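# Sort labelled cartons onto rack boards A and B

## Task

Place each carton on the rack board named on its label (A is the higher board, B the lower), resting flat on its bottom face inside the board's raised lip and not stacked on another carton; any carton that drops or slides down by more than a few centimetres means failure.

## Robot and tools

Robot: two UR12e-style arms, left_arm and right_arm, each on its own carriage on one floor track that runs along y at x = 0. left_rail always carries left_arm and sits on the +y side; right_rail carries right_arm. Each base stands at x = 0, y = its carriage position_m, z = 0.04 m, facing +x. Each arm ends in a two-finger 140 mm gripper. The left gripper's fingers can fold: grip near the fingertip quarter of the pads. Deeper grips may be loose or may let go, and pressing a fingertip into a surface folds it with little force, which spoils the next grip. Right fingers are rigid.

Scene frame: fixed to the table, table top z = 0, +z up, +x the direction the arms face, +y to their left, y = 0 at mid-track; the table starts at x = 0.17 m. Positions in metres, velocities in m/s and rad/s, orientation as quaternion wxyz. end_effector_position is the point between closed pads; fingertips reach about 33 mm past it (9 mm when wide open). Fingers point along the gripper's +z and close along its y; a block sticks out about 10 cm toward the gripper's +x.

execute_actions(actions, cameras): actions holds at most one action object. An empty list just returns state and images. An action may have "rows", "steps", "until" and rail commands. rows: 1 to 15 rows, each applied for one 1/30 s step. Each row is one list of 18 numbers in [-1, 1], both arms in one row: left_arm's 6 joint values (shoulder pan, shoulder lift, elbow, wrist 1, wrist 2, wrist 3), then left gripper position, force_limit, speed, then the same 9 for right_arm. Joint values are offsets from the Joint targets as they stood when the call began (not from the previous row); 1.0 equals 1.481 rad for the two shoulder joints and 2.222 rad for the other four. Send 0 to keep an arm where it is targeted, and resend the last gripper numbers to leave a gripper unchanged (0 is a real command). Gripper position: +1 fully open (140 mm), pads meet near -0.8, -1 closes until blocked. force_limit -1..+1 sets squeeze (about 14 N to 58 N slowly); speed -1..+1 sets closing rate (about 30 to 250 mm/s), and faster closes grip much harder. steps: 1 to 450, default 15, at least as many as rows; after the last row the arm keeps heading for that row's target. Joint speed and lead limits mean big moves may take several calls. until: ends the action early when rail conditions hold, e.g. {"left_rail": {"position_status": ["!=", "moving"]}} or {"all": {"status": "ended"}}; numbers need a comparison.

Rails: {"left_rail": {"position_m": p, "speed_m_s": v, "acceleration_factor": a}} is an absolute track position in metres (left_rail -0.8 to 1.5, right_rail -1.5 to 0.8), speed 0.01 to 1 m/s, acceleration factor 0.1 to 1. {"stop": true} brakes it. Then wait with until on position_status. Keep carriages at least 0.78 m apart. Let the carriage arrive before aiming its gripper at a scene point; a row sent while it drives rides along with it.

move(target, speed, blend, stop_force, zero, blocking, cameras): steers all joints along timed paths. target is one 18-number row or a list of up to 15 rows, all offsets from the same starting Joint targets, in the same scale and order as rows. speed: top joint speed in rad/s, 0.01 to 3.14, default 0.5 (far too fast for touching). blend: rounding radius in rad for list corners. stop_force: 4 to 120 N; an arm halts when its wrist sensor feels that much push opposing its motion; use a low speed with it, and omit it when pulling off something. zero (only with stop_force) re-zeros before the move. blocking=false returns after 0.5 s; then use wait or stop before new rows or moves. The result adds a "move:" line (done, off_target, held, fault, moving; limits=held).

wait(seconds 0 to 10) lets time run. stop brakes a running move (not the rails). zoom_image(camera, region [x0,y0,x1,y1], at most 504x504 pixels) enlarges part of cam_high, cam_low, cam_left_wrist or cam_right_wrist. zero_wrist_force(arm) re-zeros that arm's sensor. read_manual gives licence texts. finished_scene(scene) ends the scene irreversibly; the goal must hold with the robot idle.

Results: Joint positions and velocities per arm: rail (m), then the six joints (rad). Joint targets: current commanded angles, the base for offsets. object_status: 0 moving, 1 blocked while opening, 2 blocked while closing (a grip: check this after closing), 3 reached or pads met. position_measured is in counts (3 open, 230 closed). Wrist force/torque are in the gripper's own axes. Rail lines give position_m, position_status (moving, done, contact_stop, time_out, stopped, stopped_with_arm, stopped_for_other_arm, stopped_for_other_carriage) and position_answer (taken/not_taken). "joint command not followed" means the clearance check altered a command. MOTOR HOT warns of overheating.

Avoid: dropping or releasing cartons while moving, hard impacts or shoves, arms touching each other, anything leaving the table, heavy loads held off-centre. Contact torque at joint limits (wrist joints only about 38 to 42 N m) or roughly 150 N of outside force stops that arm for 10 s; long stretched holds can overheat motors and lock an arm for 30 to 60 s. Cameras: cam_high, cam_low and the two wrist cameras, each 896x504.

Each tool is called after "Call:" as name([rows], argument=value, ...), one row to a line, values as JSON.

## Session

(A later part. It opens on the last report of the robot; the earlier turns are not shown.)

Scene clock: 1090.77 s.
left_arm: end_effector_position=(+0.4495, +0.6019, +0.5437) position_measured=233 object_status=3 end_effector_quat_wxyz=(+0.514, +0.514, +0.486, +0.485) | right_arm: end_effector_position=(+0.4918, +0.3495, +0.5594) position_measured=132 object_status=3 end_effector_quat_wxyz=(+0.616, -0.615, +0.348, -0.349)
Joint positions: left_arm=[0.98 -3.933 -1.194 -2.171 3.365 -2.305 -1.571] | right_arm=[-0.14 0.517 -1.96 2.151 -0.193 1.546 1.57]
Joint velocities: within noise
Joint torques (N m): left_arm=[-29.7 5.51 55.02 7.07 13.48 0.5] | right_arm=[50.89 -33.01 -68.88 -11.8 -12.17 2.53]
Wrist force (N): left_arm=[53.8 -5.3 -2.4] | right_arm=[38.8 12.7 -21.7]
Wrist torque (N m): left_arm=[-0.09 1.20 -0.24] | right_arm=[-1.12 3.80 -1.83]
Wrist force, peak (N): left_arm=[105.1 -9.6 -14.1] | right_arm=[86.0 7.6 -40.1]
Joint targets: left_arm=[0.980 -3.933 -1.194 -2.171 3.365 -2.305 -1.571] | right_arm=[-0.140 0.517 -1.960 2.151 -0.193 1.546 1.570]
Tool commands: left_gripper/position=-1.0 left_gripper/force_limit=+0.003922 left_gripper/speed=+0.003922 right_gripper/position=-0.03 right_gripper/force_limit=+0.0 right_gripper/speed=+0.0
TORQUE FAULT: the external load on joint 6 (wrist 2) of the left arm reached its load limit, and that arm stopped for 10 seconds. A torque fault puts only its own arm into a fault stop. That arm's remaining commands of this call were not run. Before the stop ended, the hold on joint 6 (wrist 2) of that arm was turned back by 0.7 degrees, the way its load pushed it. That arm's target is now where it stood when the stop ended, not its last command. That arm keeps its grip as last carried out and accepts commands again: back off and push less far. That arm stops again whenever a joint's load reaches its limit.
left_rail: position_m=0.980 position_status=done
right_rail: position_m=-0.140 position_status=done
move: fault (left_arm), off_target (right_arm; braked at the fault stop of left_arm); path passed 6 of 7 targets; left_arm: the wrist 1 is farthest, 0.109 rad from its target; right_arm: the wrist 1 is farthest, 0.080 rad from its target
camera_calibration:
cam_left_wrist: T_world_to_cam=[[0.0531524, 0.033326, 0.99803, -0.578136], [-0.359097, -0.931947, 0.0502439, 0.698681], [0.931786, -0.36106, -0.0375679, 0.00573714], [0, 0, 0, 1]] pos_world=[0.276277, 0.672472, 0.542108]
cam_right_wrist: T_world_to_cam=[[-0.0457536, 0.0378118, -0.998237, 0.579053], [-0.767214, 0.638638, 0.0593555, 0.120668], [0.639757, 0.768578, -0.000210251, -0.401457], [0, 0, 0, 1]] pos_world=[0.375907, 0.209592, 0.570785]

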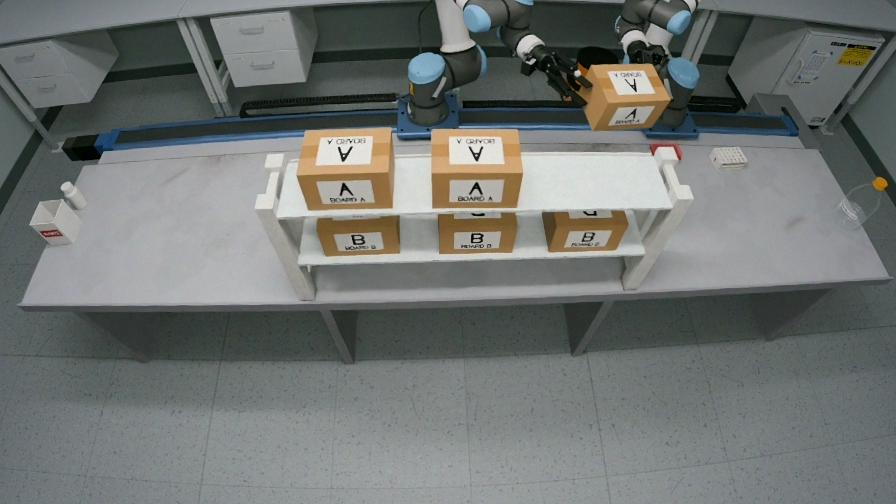

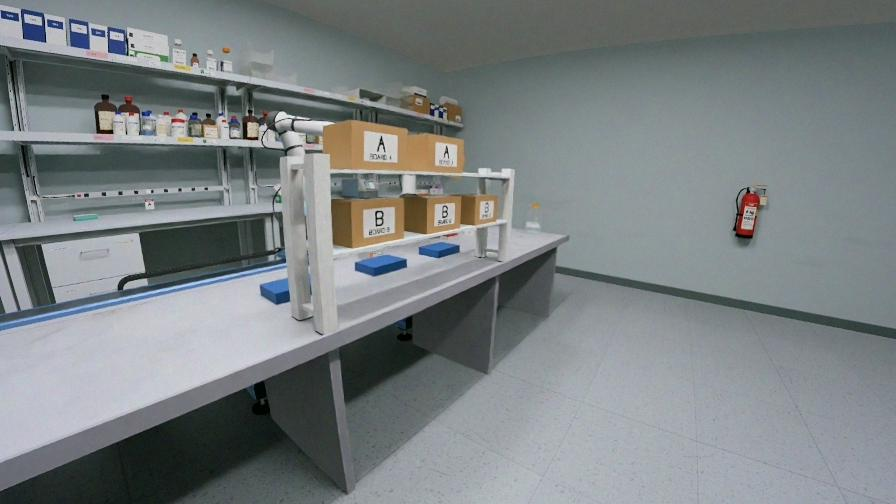

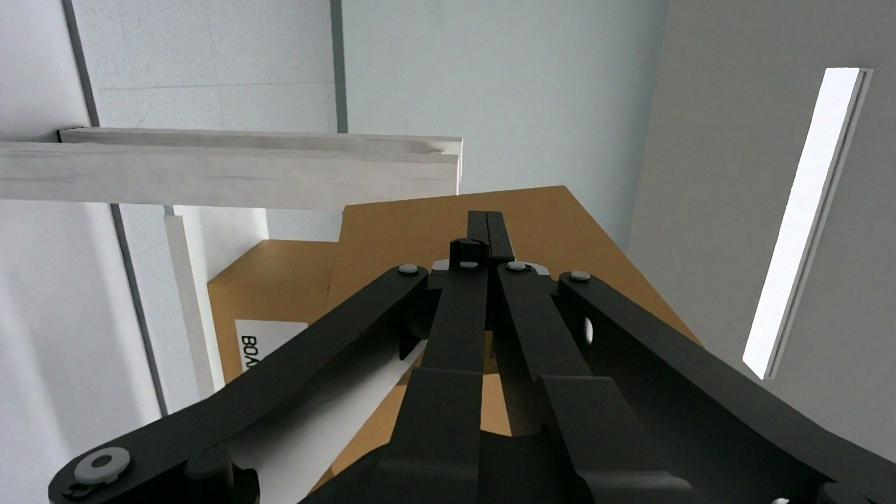

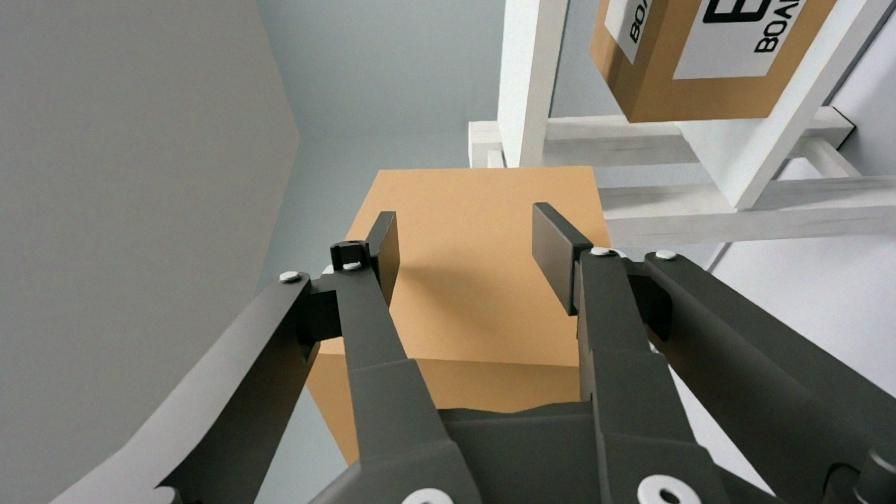

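Call:
move([
  [0,0.0040,0.0109,-0.0135,0,0,-1,0,0,0,0,0,0,0,0,-0.03,0,0],
  [0,0.0121,0.0401,-0.0482,0,0,-1,0,0,0,-0.0078,-0.0295,0.0356,0,0,-0.03,0,0],
], speed=0.05, blend=0.005)

Scene clock: 1105.97 s.
left_arm: end_effector_position=(+0.4497, +0.6018, +0.5997) position_measured=233 object_status=3 end_effector_quat_wxyz=(+0.514, +0.514, +0.486, +0.485) | right_arm: end_effector_position=(+0.4918, +0.3492, +0.5994) position_measured=132 object_status=3 end_effector_quat_wxyz=(+0.615, -0.616, +0.348, -0.348)
Joint positions: left_arm=[0.98 -3.933 -1.177 -2.082 3.258 -2.305 -1.571] | right_arm=[-0.14 0.517 -1.971 2.086 -0.114 1.546 1.57]
Joint velocities: within noise
Joint torques (N m): left_arm=[-30.98 21.33 77.25 8.62 23.9 0.47] | right_arm=[31.12 -19.56 -54.55 -0.57 -19.3 -2.91]
Wrist force (N): left_arm=[61.7 -21.7 -3.6] | right_arm=[46.3 -4.7 -25.1]
Wrist torque (N m): left_arm=[0.42 1.35 0.15] | right_arm=[0.87 3.91 2.34]
Wrist force, peak (N): left_arm=[66.4 -22.4 -4.3] | right_arm=[50.3 -5.8 -27.0]
Joint targets: left_arm=[0.980 -3.933 -1.176 -2.082 3.258 -2.305 -1.571] | right_arm=[-0.140 0.517 -1.971 2.086 -0.113 1.546 1.570]
left_rail: position_m=0.980 position_status=done
right_rail: position_m=-0.140 position_status=done
move: done
camera_calibration:
cam_left_wrist: T_world_to_cam=[[0.053211, 0.0332013, 0.998031, -0.633961], [-0.359097, -0.931952, 0.0501486, 0.695869], [0.931782, -0.361058, -0.0376676, 0.00777025], [0, 0, 0, 1]] pos_world=[0.276378, 0.672371, 0.598108]
cam_right_wrist: T_world_to_cam=[[-0.0475126, 0.0368165, -0.998192, 0.620231], [-0.767108, 0.638699, 0.0600706, 0.117974], [0.639756, 0.768575, -0.00210409, -0.400064], [0, 0, 0, 1]] pos_world=[0.375911, 0.209294, 0.611181]

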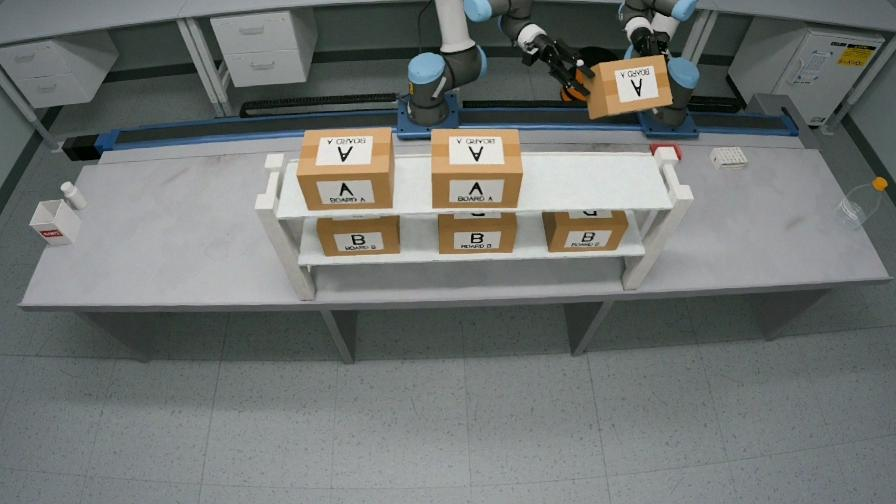

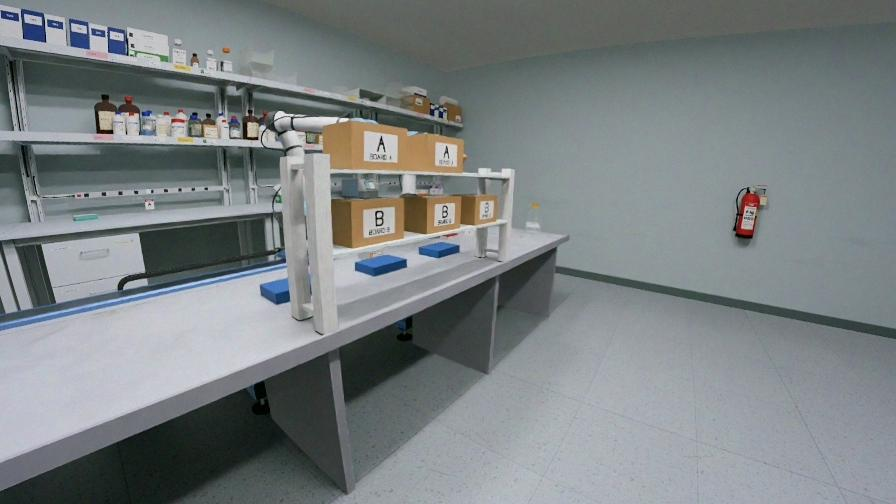

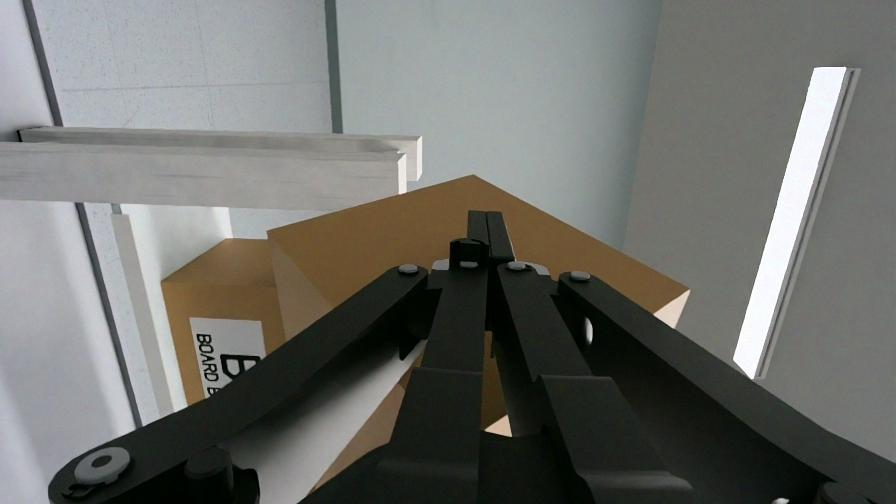

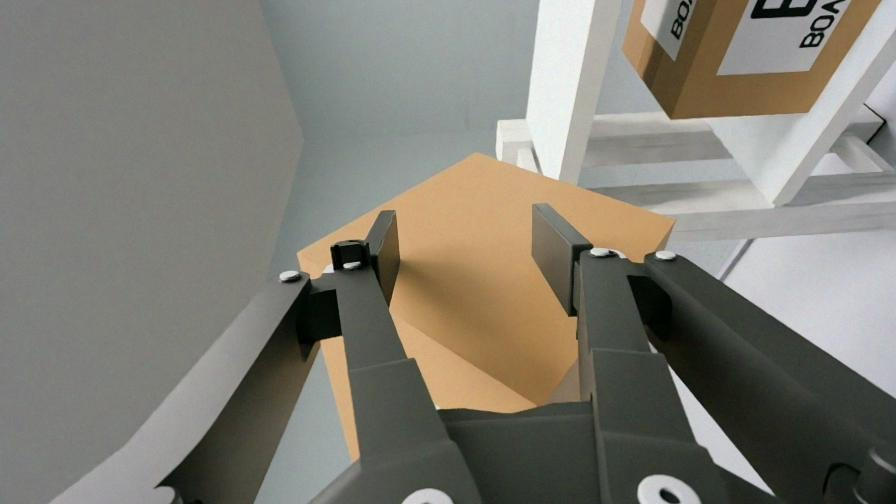

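Call:
move([
  [0,-0.0238,-0.0625,0.0783,0,0,-1,0,0,0,0.0234,0.0626,-0.0782,0,0,-0.03,0,0],
  [0,-0.0663,-0.1125,0.1567,0,0,-1,0,0,0,0.0659,0.1129,-0.1568,0,0,-0.03,0,0],
  [0,-0.1245,-0.151,0.234,0,0,-1,0,0,0,0.1241,0.1515,-0.2342,0,0,-0.03,0,0],
  [0,-0.2056,-0.1828,0.3198,0,0,-1,0,0,0,0.2056,0.1836,-0.3206,0,0,-0.03,0,0],
  [0,-0.3114,-0.2065,0.4141,0,0,-1,0,0,0,0.3122,0.2076,-0.4156,0,0,-0.03,0,0],
  [0,-0.4198,-0.2191,0.4989,0,0,-1,0,0,0,0.4216,0.2203,-0.5013,0,0,-0.03,0,0],
], speed=0.15, blend=0.01)

Scene clock: 1138.43 s.
left_arm: end_effector_position=(+0.4492, +0.6022, +0.1599) position_measured=233 object_status=3 end_effector_quat_wxyz=(+0.514, +0.514, +0.486, +0.485) | right_arm: end_effector_position=(+0.4909, +0.3488, +0.1596) position_measured=132 object_status=3 end_effector_quat_wxyz=(+0.615, -0.616, +0.348, -0.348)
Joint positions: left_arm=[0.98 -3.933 -1.798 -2.569 4.367 -2.305 -1.571] | right_arm=[-0.14 0.517 -1.347 2.575 -1.227 1.546 1.57]
Joint velocities: within noise
Joint torques (N m): left_arm=[-22.97 27.57 29.65 10.27 13.08 0.38] | right_arm=[28.27 -14.25 -11.97 -0.77 -11.11 -3.46]
Wrist force (N): left_arm=[31.9 -9.7 1.1] | right_arm=[13.9 -12.6 -13.7]
Wrist torque (N m): left_arm=[0.15 0.62 -0.02] | right_arm=[0.63 3.17 0.85]
Wrist force, peak (N): left_arm=[84.3 -25.5 -8.0] | right_arm=[66.6 -8.4 -33.2]
Joint targets: left_arm=[0.980 -3.933 -1.798 -2.569 4.367 -2.305 -1.571] | right_arm=[-0.140 0.517 -1.347 2.575 -1.227 1.546 1.570]
left_rail: position_m=0.980 position_status=done
right_rail: position_m=-0.140 position_status=done
move: done
camera_calibration:
cam_left_wrist: T_world_to_cam=[[0.0532123, 0.0331951, 0.998031, -0.19501], [-0.359184, -0.931919, 0.0501469, 0.71812], [0.931749, -0.361145, -0.0376664, -0.00811804], [0, 0, 0, 1]] pos_world=[0.275878, 0.672771, 0.158308]
cam_right_wrist: T_world_to_cam=[[-0.047585, 0.0367359, -0.998191, 0.181247], [-0.767194, 0.638596, 0.060075, 0.144088], [0.639648, 0.768665, -0.002204, -0.400131], [0, 0, 0, 1]] pos_world=[0.375111, 0.208895, 0.171381]

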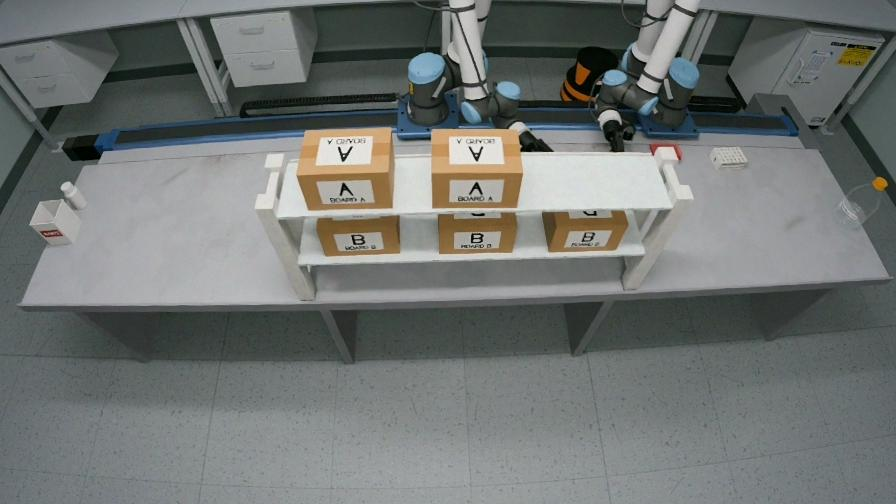

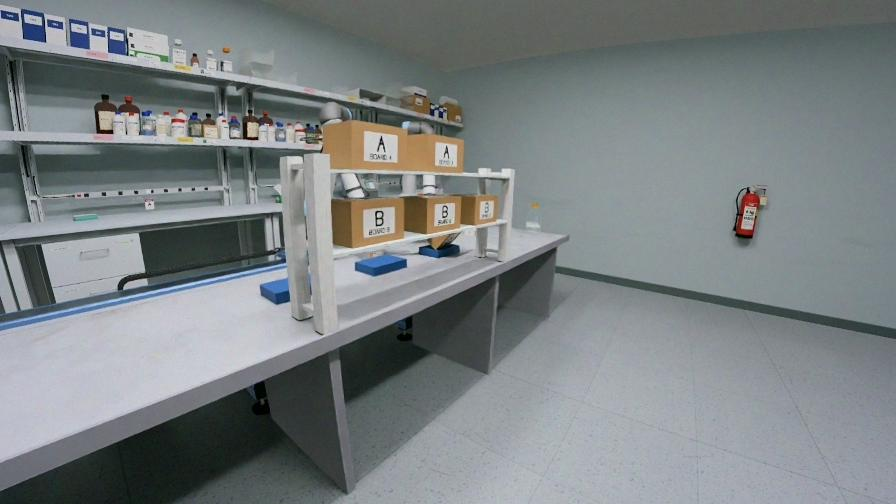

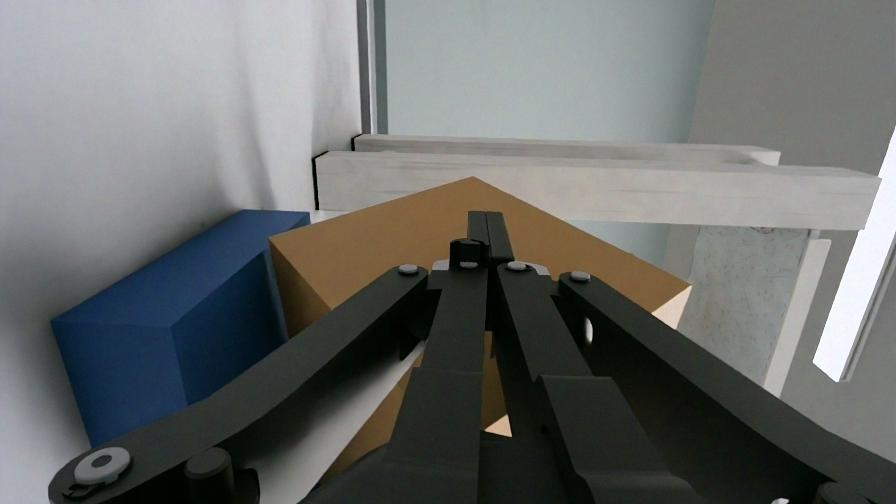

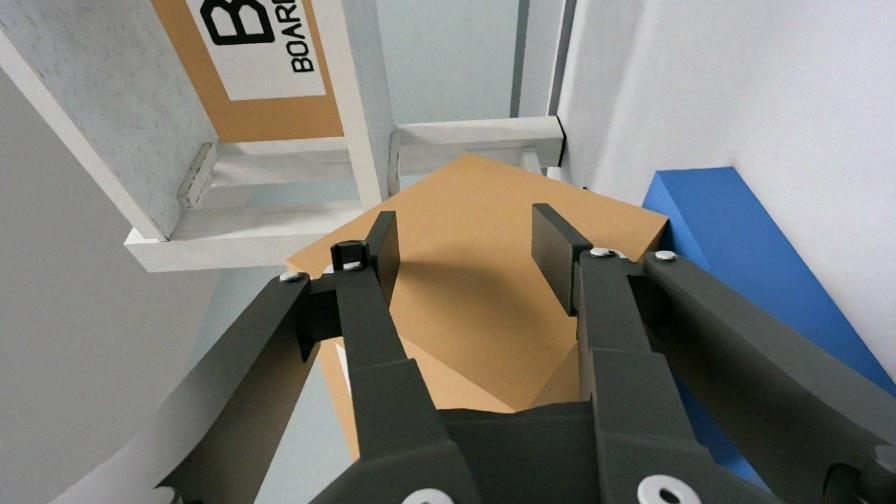

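Call:
move(target=[-0.0012,-0.0848,-0.0042,0.0603,0,0,-1,0,0,0.0012,0.0858,0.004,-0.0607,0,0,-0.03,0,0], speed=0.05, cameras=["cam_low","cam_left_wrist","cam_right_wrist"])

Scene clock: 1145.90 s.
left_arm: end_effector_position=(+0.4481, +0.6019, +0.1165) position_measured=233 object_status=3 end_effector_quat_wxyz=(+0.514, +0.515, +0.485, +0.485) | right_arm: end_effector_position=(+0.4898, +0.3496, +0.1161) position_measured=132 object_status=3 end_effector_quat_wxyz=(+0.615, -0.617, +0.348, -0.348)
Joint positions: left_arm=[0.98 -3.935 -1.924 -2.578 4.501 -2.305 -1.571] | right_arm=[-0.14 0.518 -1.22 2.584 -1.362 1.546 1.57]
Joint velocities: within noise
Joint torques (N m): left_arm=[-22.58 26.98 23.13 6.46 14.13 0.47] | right_arm=[37.49 -22.36 -12.09 -2.75 -14.13 2.54]
Wrist force (N): left_arm=[37.8 4.9 -4.3] | right_arm=[22.4 -10.1 -19.4]
Wrist torque (N m): left_arm=[-0.48 0.68 -0.20] | right_arm=[0.55 3.32 0.10]
Wrist force, peak (N): left_arm=[44.6 17.5 -9.3] | right_arm=[34.9 -23.1 -25.6]
Joint targets: left_arm=[0.980 -3.935 -1.924 -2.578 4.501 -2.305 -1.571] | right_arm=[-0.140 0.518 -1.220 2.584 -1.362 1.546 1.570]
left_rail: position_m=0.980 position_status=done
right_rail: position_m=-0.140 position_status=done
move: done
camera_calibration:
cam_left_wrist: T_world_to_cam=[[0.0540562, 0.032366, 0.998013, -0.151422], [-0.360783, -0.931322, 0.0497446, 0.720055], [0.931082, -0.362756, -0.0386666, -0.00753463], [0, 0, 0, 1]] pos_world=[0.274985, 0.672771, 0.115011]
cam_right_wrist: T_world_to_cam=[[-0.0485992, 0.0361456, -0.998164, 0.138458], [-0.76827, 0.637262, 0.0604826, 0.146244], [0.638278, 0.769799, -0.00320079, -0.399714], [0, 0, 0, 1]] pos_world=[0.374212, 0.209499, 0.128079]
Images, in order (width x height): cam_low 896x504, cam_left_wrist 896x504, cam_right_wrist 896x504.

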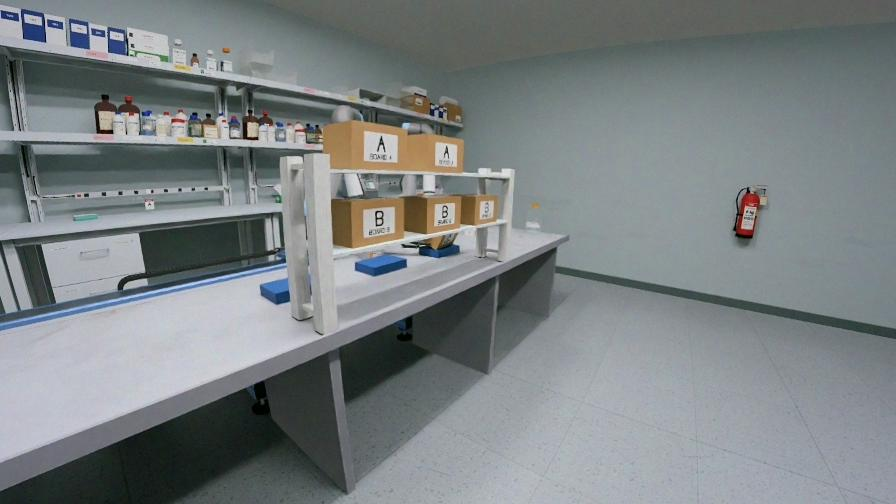

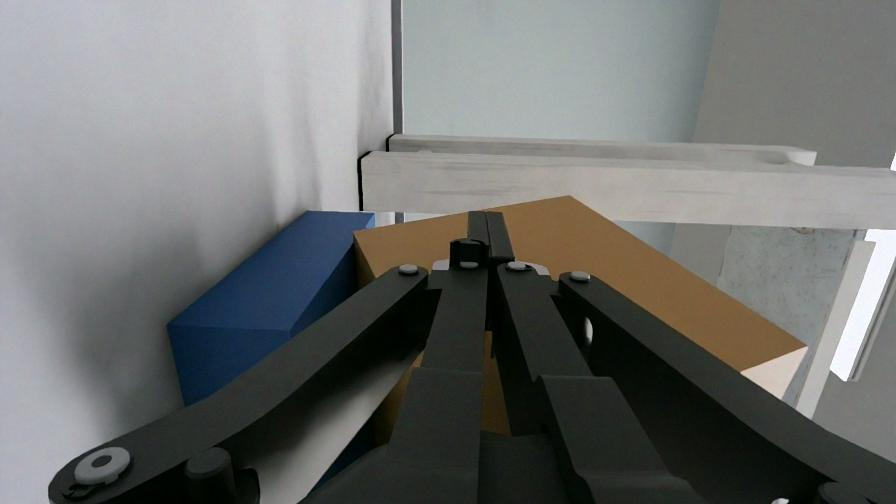

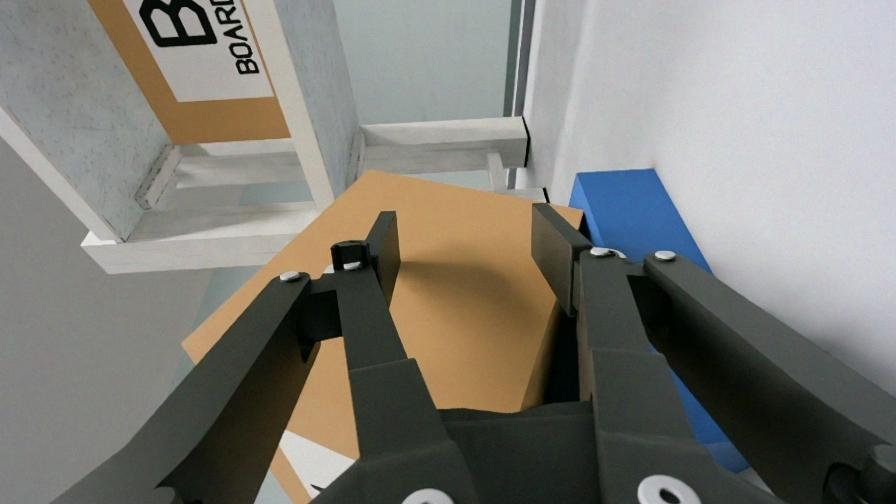

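Call:
move(target=[-0.0003,-0.0516,0,0.0347,0,0,-1,0,0,0.0003,0.0516,0,-0.0347,0,0,-0.03,0,0], speed=0.03, stop_force=30, cameras=["cam_low","cam_left_wrist","cam_right_wrist"])

Scene clock: 1168.10 s.
left_arm: end_effector_position=(+0.4483, +0.6017, +0.1111) position_measured=233 object_status=3 end_effector_quat_wxyz=(+0.514, +0.515, +0.485, +0.485) | right_arm: end_effector_position=(+0.4918, +0.3473, +0.1149) position_measured=132 object_status=3 end_effector_quat_wxyz=(+0.614, -0.614, +0.350, -0.351)
Joint positions: left_arm=[0.98 -3.935 -1.94 -2.578 4.517 -2.305 -1.571] | right_arm=[-0.14 0.518 -1.213 2.584 -1.373 1.555 1.57]
Joint velocities: within noise
Joint torques (N m): left_arm=[0.02 60.25 25.43 3.78 2.37 0.33] | right_arm=[1.84 -40.01 -11.41 -2.34 -1.97 0.31]
Wrist force (N): left_arm=[12.2 -9.6 5.5] | right_arm=[1.4 5.1 -6.3]
Wrist torque (N m): left_arm=[0.04 0.25 -0.03] | right_arm=[-0.19 2.82 -0.02]
Wrist force, peak (N): left_arm=[41.3 10.4 -5.2] | right_arm=[26.5 -1.3 -19.4]
Joint targets: left_arm=[0.980 -3.935 -1.940 -2.578 4.517 -2.305 -1.571] | right_arm=[-0.140 0.518 -1.213 2.584 -1.373 1.555 1.570]
Tool commands: left_gripper/position=-1.0 left_gripper/force_limit=+0.0 left_gripper/speed=+0.0 right_gripper/position=-0.027451 right_gripper/force_limit=+0.003922 right_gripper/speed=+0.003922
FORCE FAULT: contact force on the right arm reached its limit, and that arm stopped for 10 seconds. The contact can be on any part of that arm, not only on its tool. That arm's remaining commands of this call were not run. That arm's target is now where it stood when the stop ended, not its last command. That arm accepts commands again.
left_rail: position_m=0.980 position_status=done
right_rail: position_m=-0.140 position_status=done
move: fault (right_arm), off_target (left_arm; braked at the fault stop of right_arm); left_arm: the wrist 1 is farthest, 0.061 rad from its target; right_arm: the shoulder lift is farthest, 0.069 rad from its target
camera_calibration:
cam_left_wrist: T_world_to_cam=[[0.0539646, 0.0323962, 0.998017, -0.146127], [-0.360875, -0.931287, 0.0497433, 0.72017], [0.931052, -0.362844, -0.0385655, -0.0078479], [0, 0, 0, 1]] pos_world=[0.275084, 0.672571, 0.109711]
cam_right_wrist: T_world_to_cam=[[-0.0454289, 0.0381974, -0.998237, 0.135143], [-0.76285, 0.643845, 0.0593533, 0.144471], [0.644977, 0.764202, -0.000110213, -0.400887], [0, 0, 0, 1]] pos_world=[0.374911, 0.20818, 0.126285]
Images, in order (width x height): cam_low 896x504, cam_left_wrist 896x504, cam_right_wrist 896x504.

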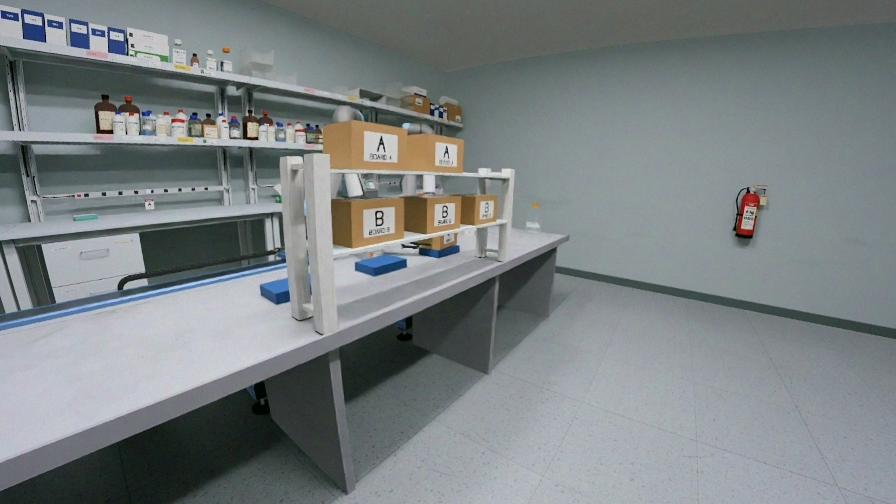

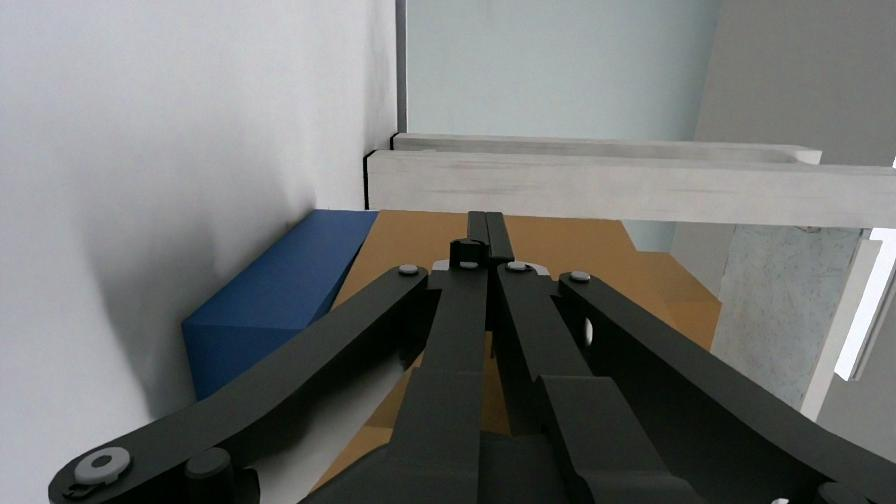

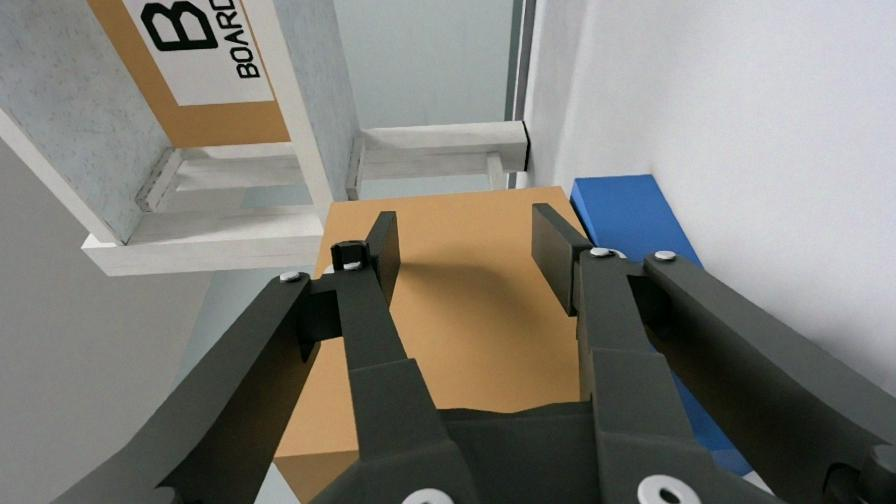

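Call:
move(target=[0.0286,0.0306,-0.0329,0.0130,0.0191,0,-1,0,0,-0.0652,-0.0226,0.0293,-0.0134,-0.0435,0,-0.03,0,0], speed=0.06, cameras=["cam_left_wrist","cam_right_wrist"])

Scene clock: 1200.40 s.
left_arm: end_effector_position=(+0.4330, +0.6349, +0.1180) position_measured=233 object_status=3 end_effector_quat_wxyz=(+0.515, +0.514, +0.485, +0.485) | right_arm: end_effector_position=(+0.4871, +0.3114, +0.1178) position_measured=132 object_status=3 end_effector_quat_wxyz=(+0.614, -0.615, +0.350, -0.350) end_effector_velocity=(+0.001, -0.003, +0.000) end_effector_angular_velocity=(-0.001, -0.001, -0.004)
Joint positions: left_arm=[0.98 -3.893 -1.895 -2.651 4.546 -2.263 -1.571] | right_arm=[-0.14 0.422 -1.246 2.649 -1.402 1.458 1.57]
Joint velocities: left_arm=[within noise] | right_arm=[0 -0.005 -0.001 0.001 -0.001 -0.001 -0.001]
Joint torques (N m): left_arm=[10.53 53.47 1.85 5.2 1.71 0.51] | right_arm=[-13.82 -58.24 -2.59 -4.69 -2.1 -0.06]
Wrist force (N): left_arm=[6.0 1.5 7.0] | right_arm=[-7.9 1.4 3.8]
Wrist torque (N m): left_arm=[1.00 -1.50 -0.11] | right_arm=[0.42 2.01 0.16]
Wrist force, peak (N): left_arm=[12.7 -9.8 5.7] | right_arm=[-10.3 -0.7 -1.0]
Joint targets: left_arm=[0.980 -3.892 -1.895 -2.651 4.546 -2.263 -1.571] | right_arm=[-0.140 0.422 -1.246 2.649 -1.402 1.458 1.570]
left_rail: position_m=0.980 position_status=done
right_rail: position_m=-0.140 position_status=done
move: done
camera_calibration:
cam_left_wrist: T_world_to_cam=[[0.0531268, 0.033258, 0.998034, -0.153353], [-0.360988, -0.931216, 0.0502473, 0.745164], [0.931056, -0.362948, -0.0374668, 0.0186511], [0, 0, 0, 1]] pos_world=[0.259778, 0.705778, 0.116308]
cam_right_wrist: T_world_to_cam=[[-0.0469944, 0.037299, -0.998199, 0.140325], [-0.762805, 0.643842, 0.0599703, 0.163785], [0.644919, 0.764249, -0.00180509, -0.370255], [0, 0, 0, 1]] pos_world=[0.370315, 0.172282, 0.129582]
Images, in order (width x height): cam_left_wrist 896x504, cam_right_wrist 896x504.

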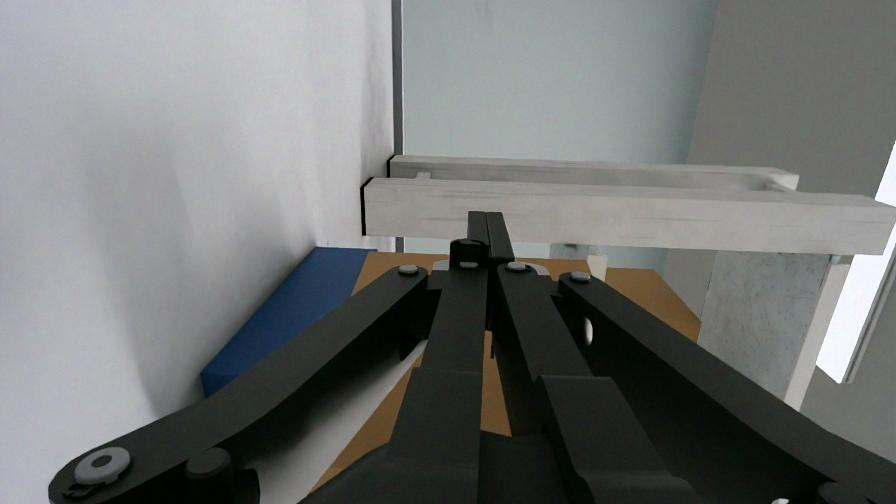

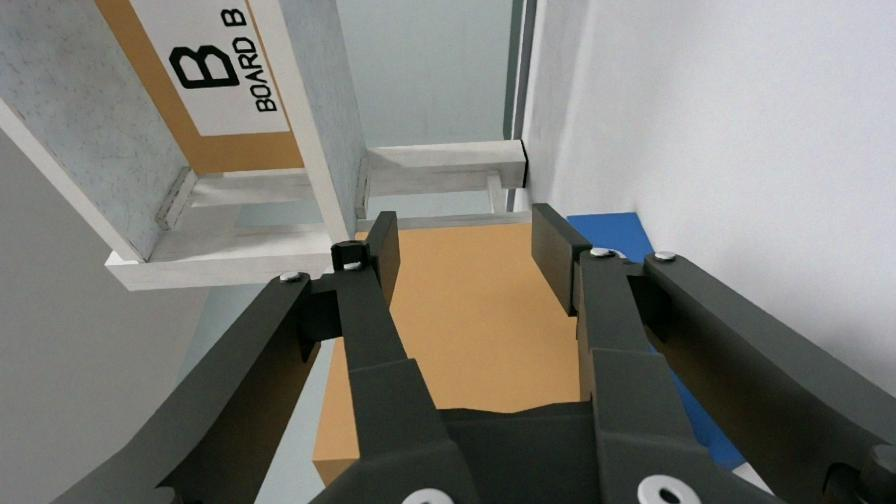

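Call:
move(target=[-0.0494,-0.0248,0.0468,-0.0302,-0.0329,0,-1,0,0,0.0970,0.0210,-0.0395,0.0256,0.0647,0,-0.03,0,0], speed=0.05, stop_force=42, cameras=["cam_left_wrist","cam_right_wrist"])

Scene clock: 1214.77 s.
left_arm: end_effector_position=(+0.4452, +0.5998, +0.1178) position_measured=233 object_status=3 end_effector_quat_wxyz=(+0.515, +0.514, +0.485, +0.485) | right_arm: end_effector_position=(+0.4884, +0.3482, +0.1176) position_measured=132 object_status=3 end_effector_quat_wxyz=(+0.614, -0.615, +0.350, -0.351)
Joint positions: left_arm=[0.98 -3.946 -1.921 -2.576 4.497 -2.316 -1.571] | right_arm=[-0.14 0.527 -1.224 2.585 -1.361 1.564 1.57]
Joint velocities: within noise
Joint torques (N m): left_arm=[-8.72 52.38 20.18 5.39 18.11 0.57] | right_arm=[15.79 -60.9 -9.73 -3.37 -17.92 0.29]
Wrist force (N): left_arm=[46.5 11.6 3.9] | right_arm=[30.0 -4.2 -6.4]
Wrist torque (N m): left_arm=[0.70 -0.53 -0.23] | right_arm=[0.59 3.12 0.34]
Wrist force, peak (N): left_arm=[57.3 16.4 -4.3] | right_arm=[40.5 -6.6 -19.8]
Joint targets: left_arm=[0.980 -3.946 -1.921 -2.576 4.497 -2.316 -1.571] | right_arm=[-0.140 0.527 -1.224 2.585 -1.361 1.564 1.570]
left_rail: position_m=0.980 position_status=done
right_rail: position_m=-0.140 position_status=done
move: contact (left_arm, right_arm); left_arm: the elbow is farthest, 0.029 rad from its target; right_arm: the shoulder pan is farthest, 0.039 rad from its target
camera_calibration:
cam_left_wrist: T_world_to_cam=[[0.0531998, 0.0332456, 0.99803, -0.152747], [-0.360482, -0.931412, 0.0502419, 0.716824], [0.931248, -0.362445, -0.0375665, -0.00595952], [0, 0, 0, 1]] pos_world=[0.272078, 0.670576, 0.116208]
cam_right_wrist: T_world_to_cam=[[-0.0472484, 0.0371621, -0.998192, 0.138927], [-0.762467, 0.644232, 0.0600749, 0.140735], [0.6453, 0.763927, -0.00210407, -0.399266], [0, 0, 0, 1]] pos_world=[0.371516, 0.209181, 0.129381]
Images, in order (width x height): cam_left_wrist 896x504, cam_right_wrist 896x504.

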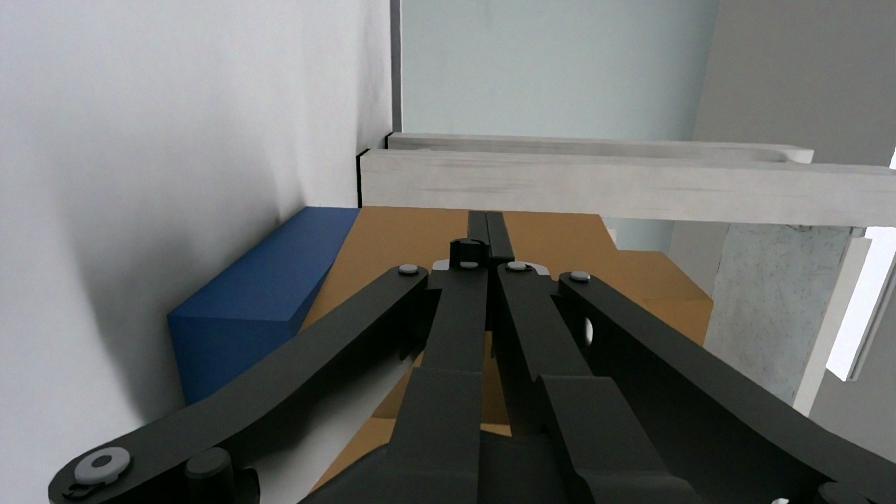

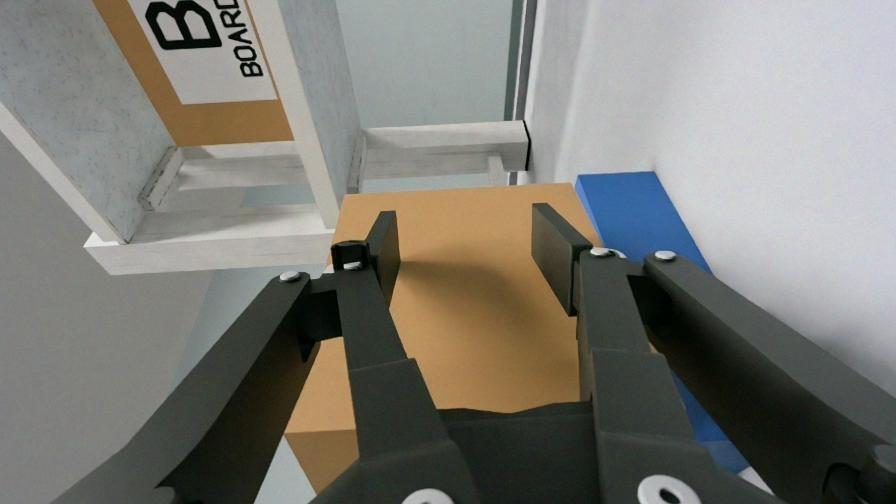

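Call:
move(target=[-0.0006,0.0845,0.0042,-0.0601,0,0,-1,0,0,0.0006,-0.0858,-0.004,0.0607,0,0,-0.03,0,0], speed=0.06, cameras=["cam_left_wrist","cam_right_wrist"])

Scene clock: 1224.60 s.
left_arm: end_effector_position=(+0.4452, +0.5991, +0.1612) position_measured=233 object_status=3 end_effector_quat_wxyz=(+0.515, +0.514, +0.485, +0.485) | right_arm: end_effector_position=(+0.4881, +0.3487, +0.1609) position_measured=132 object_status=3 end_effector_quat_wxyz=(+0.614, -0.614, +0.350, -0.351)
Joint positions: left_arm=[0.98 -3.947 -1.796 -2.566 4.364 -2.316 -1.571] | right_arm=[-0.14 0.527 -1.351 2.576 -1.226 1.564 1.57]
Joint velocities: within noise
Joint torques (N m): left_arm=[-29.92 56.44 53.27 5.36 18.04 0.09] | right_arm=[47.74 -62.4 -39.93 -3.62 -14.89 0.26]
Wrist force (N): left_arm=[55.1 -5.2 -3.0] | right_arm=[36.9 7.9 -14.7]
Wrist torque (N m): left_arm=[1.27 -0.36 -0.02] | right_arm=[0.39 3.23 0.09]
Wrist force, peak (N): left_arm=[58.9 -5.9 -3.8] | right_arm=[40.6 7.7 -15.9]
Joint targets: left_arm=[0.980 -3.947 -1.796 -2.566 4.364 -2.316 -1.571] | right_arm=[-0.140 0.527 -1.351 2.576 -1.226 1.564 1.570]
left_rail: position_m=0.980 position_status=done
right_rail: position_m=-0.140 position_status=done
move: done
camera_calibration:
cam_left_wrist: T_world_to_cam=[[0.0525383, 0.0339024, 0.998043, -0.196105], [-0.361301, -0.931073, 0.0506468, 0.714124], [0.930968, -0.363255, -0.036668, -0.00403491], [0, 0, 0, 1]] pos_world=[0.272073, 0.670084, 0.159406]
cam_right_wrist: T_world_to_cam=[[-0.046257, 0.0376962, -0.998218, 0.181452], [-0.763032, 0.643601, 0.0596632, 0.138146], [0.644704, 0.764432, -0.00100765, -0.399424], [0, 0, 0, 1]] pos_world=[0.371313, 0.209581, 0.172484]
Images, in order (width x height): cam_left_wrist 896x504, cam_right_wrist 896x504.

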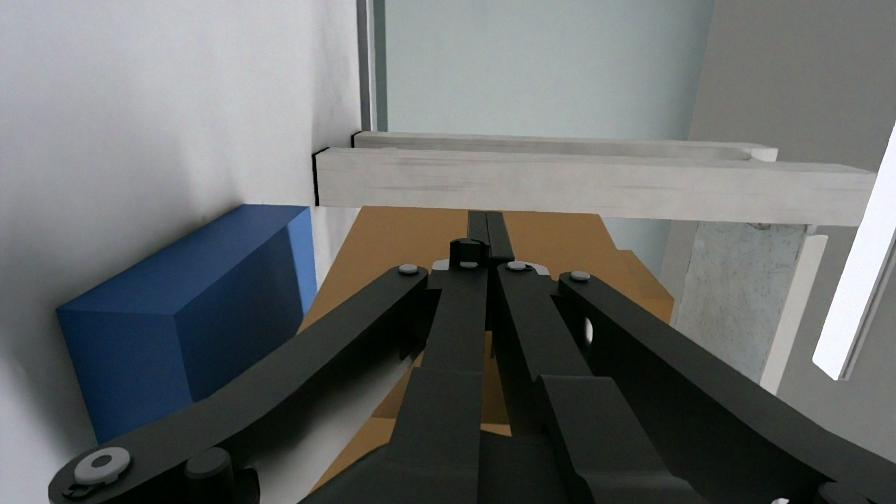

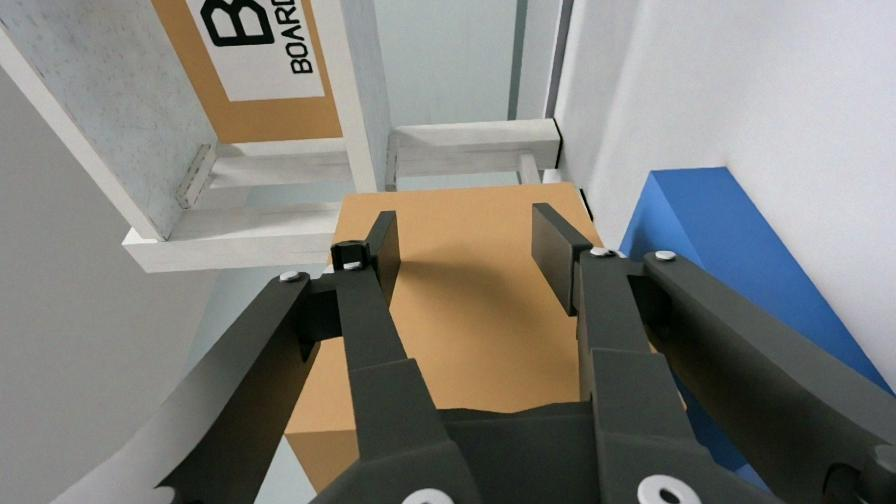

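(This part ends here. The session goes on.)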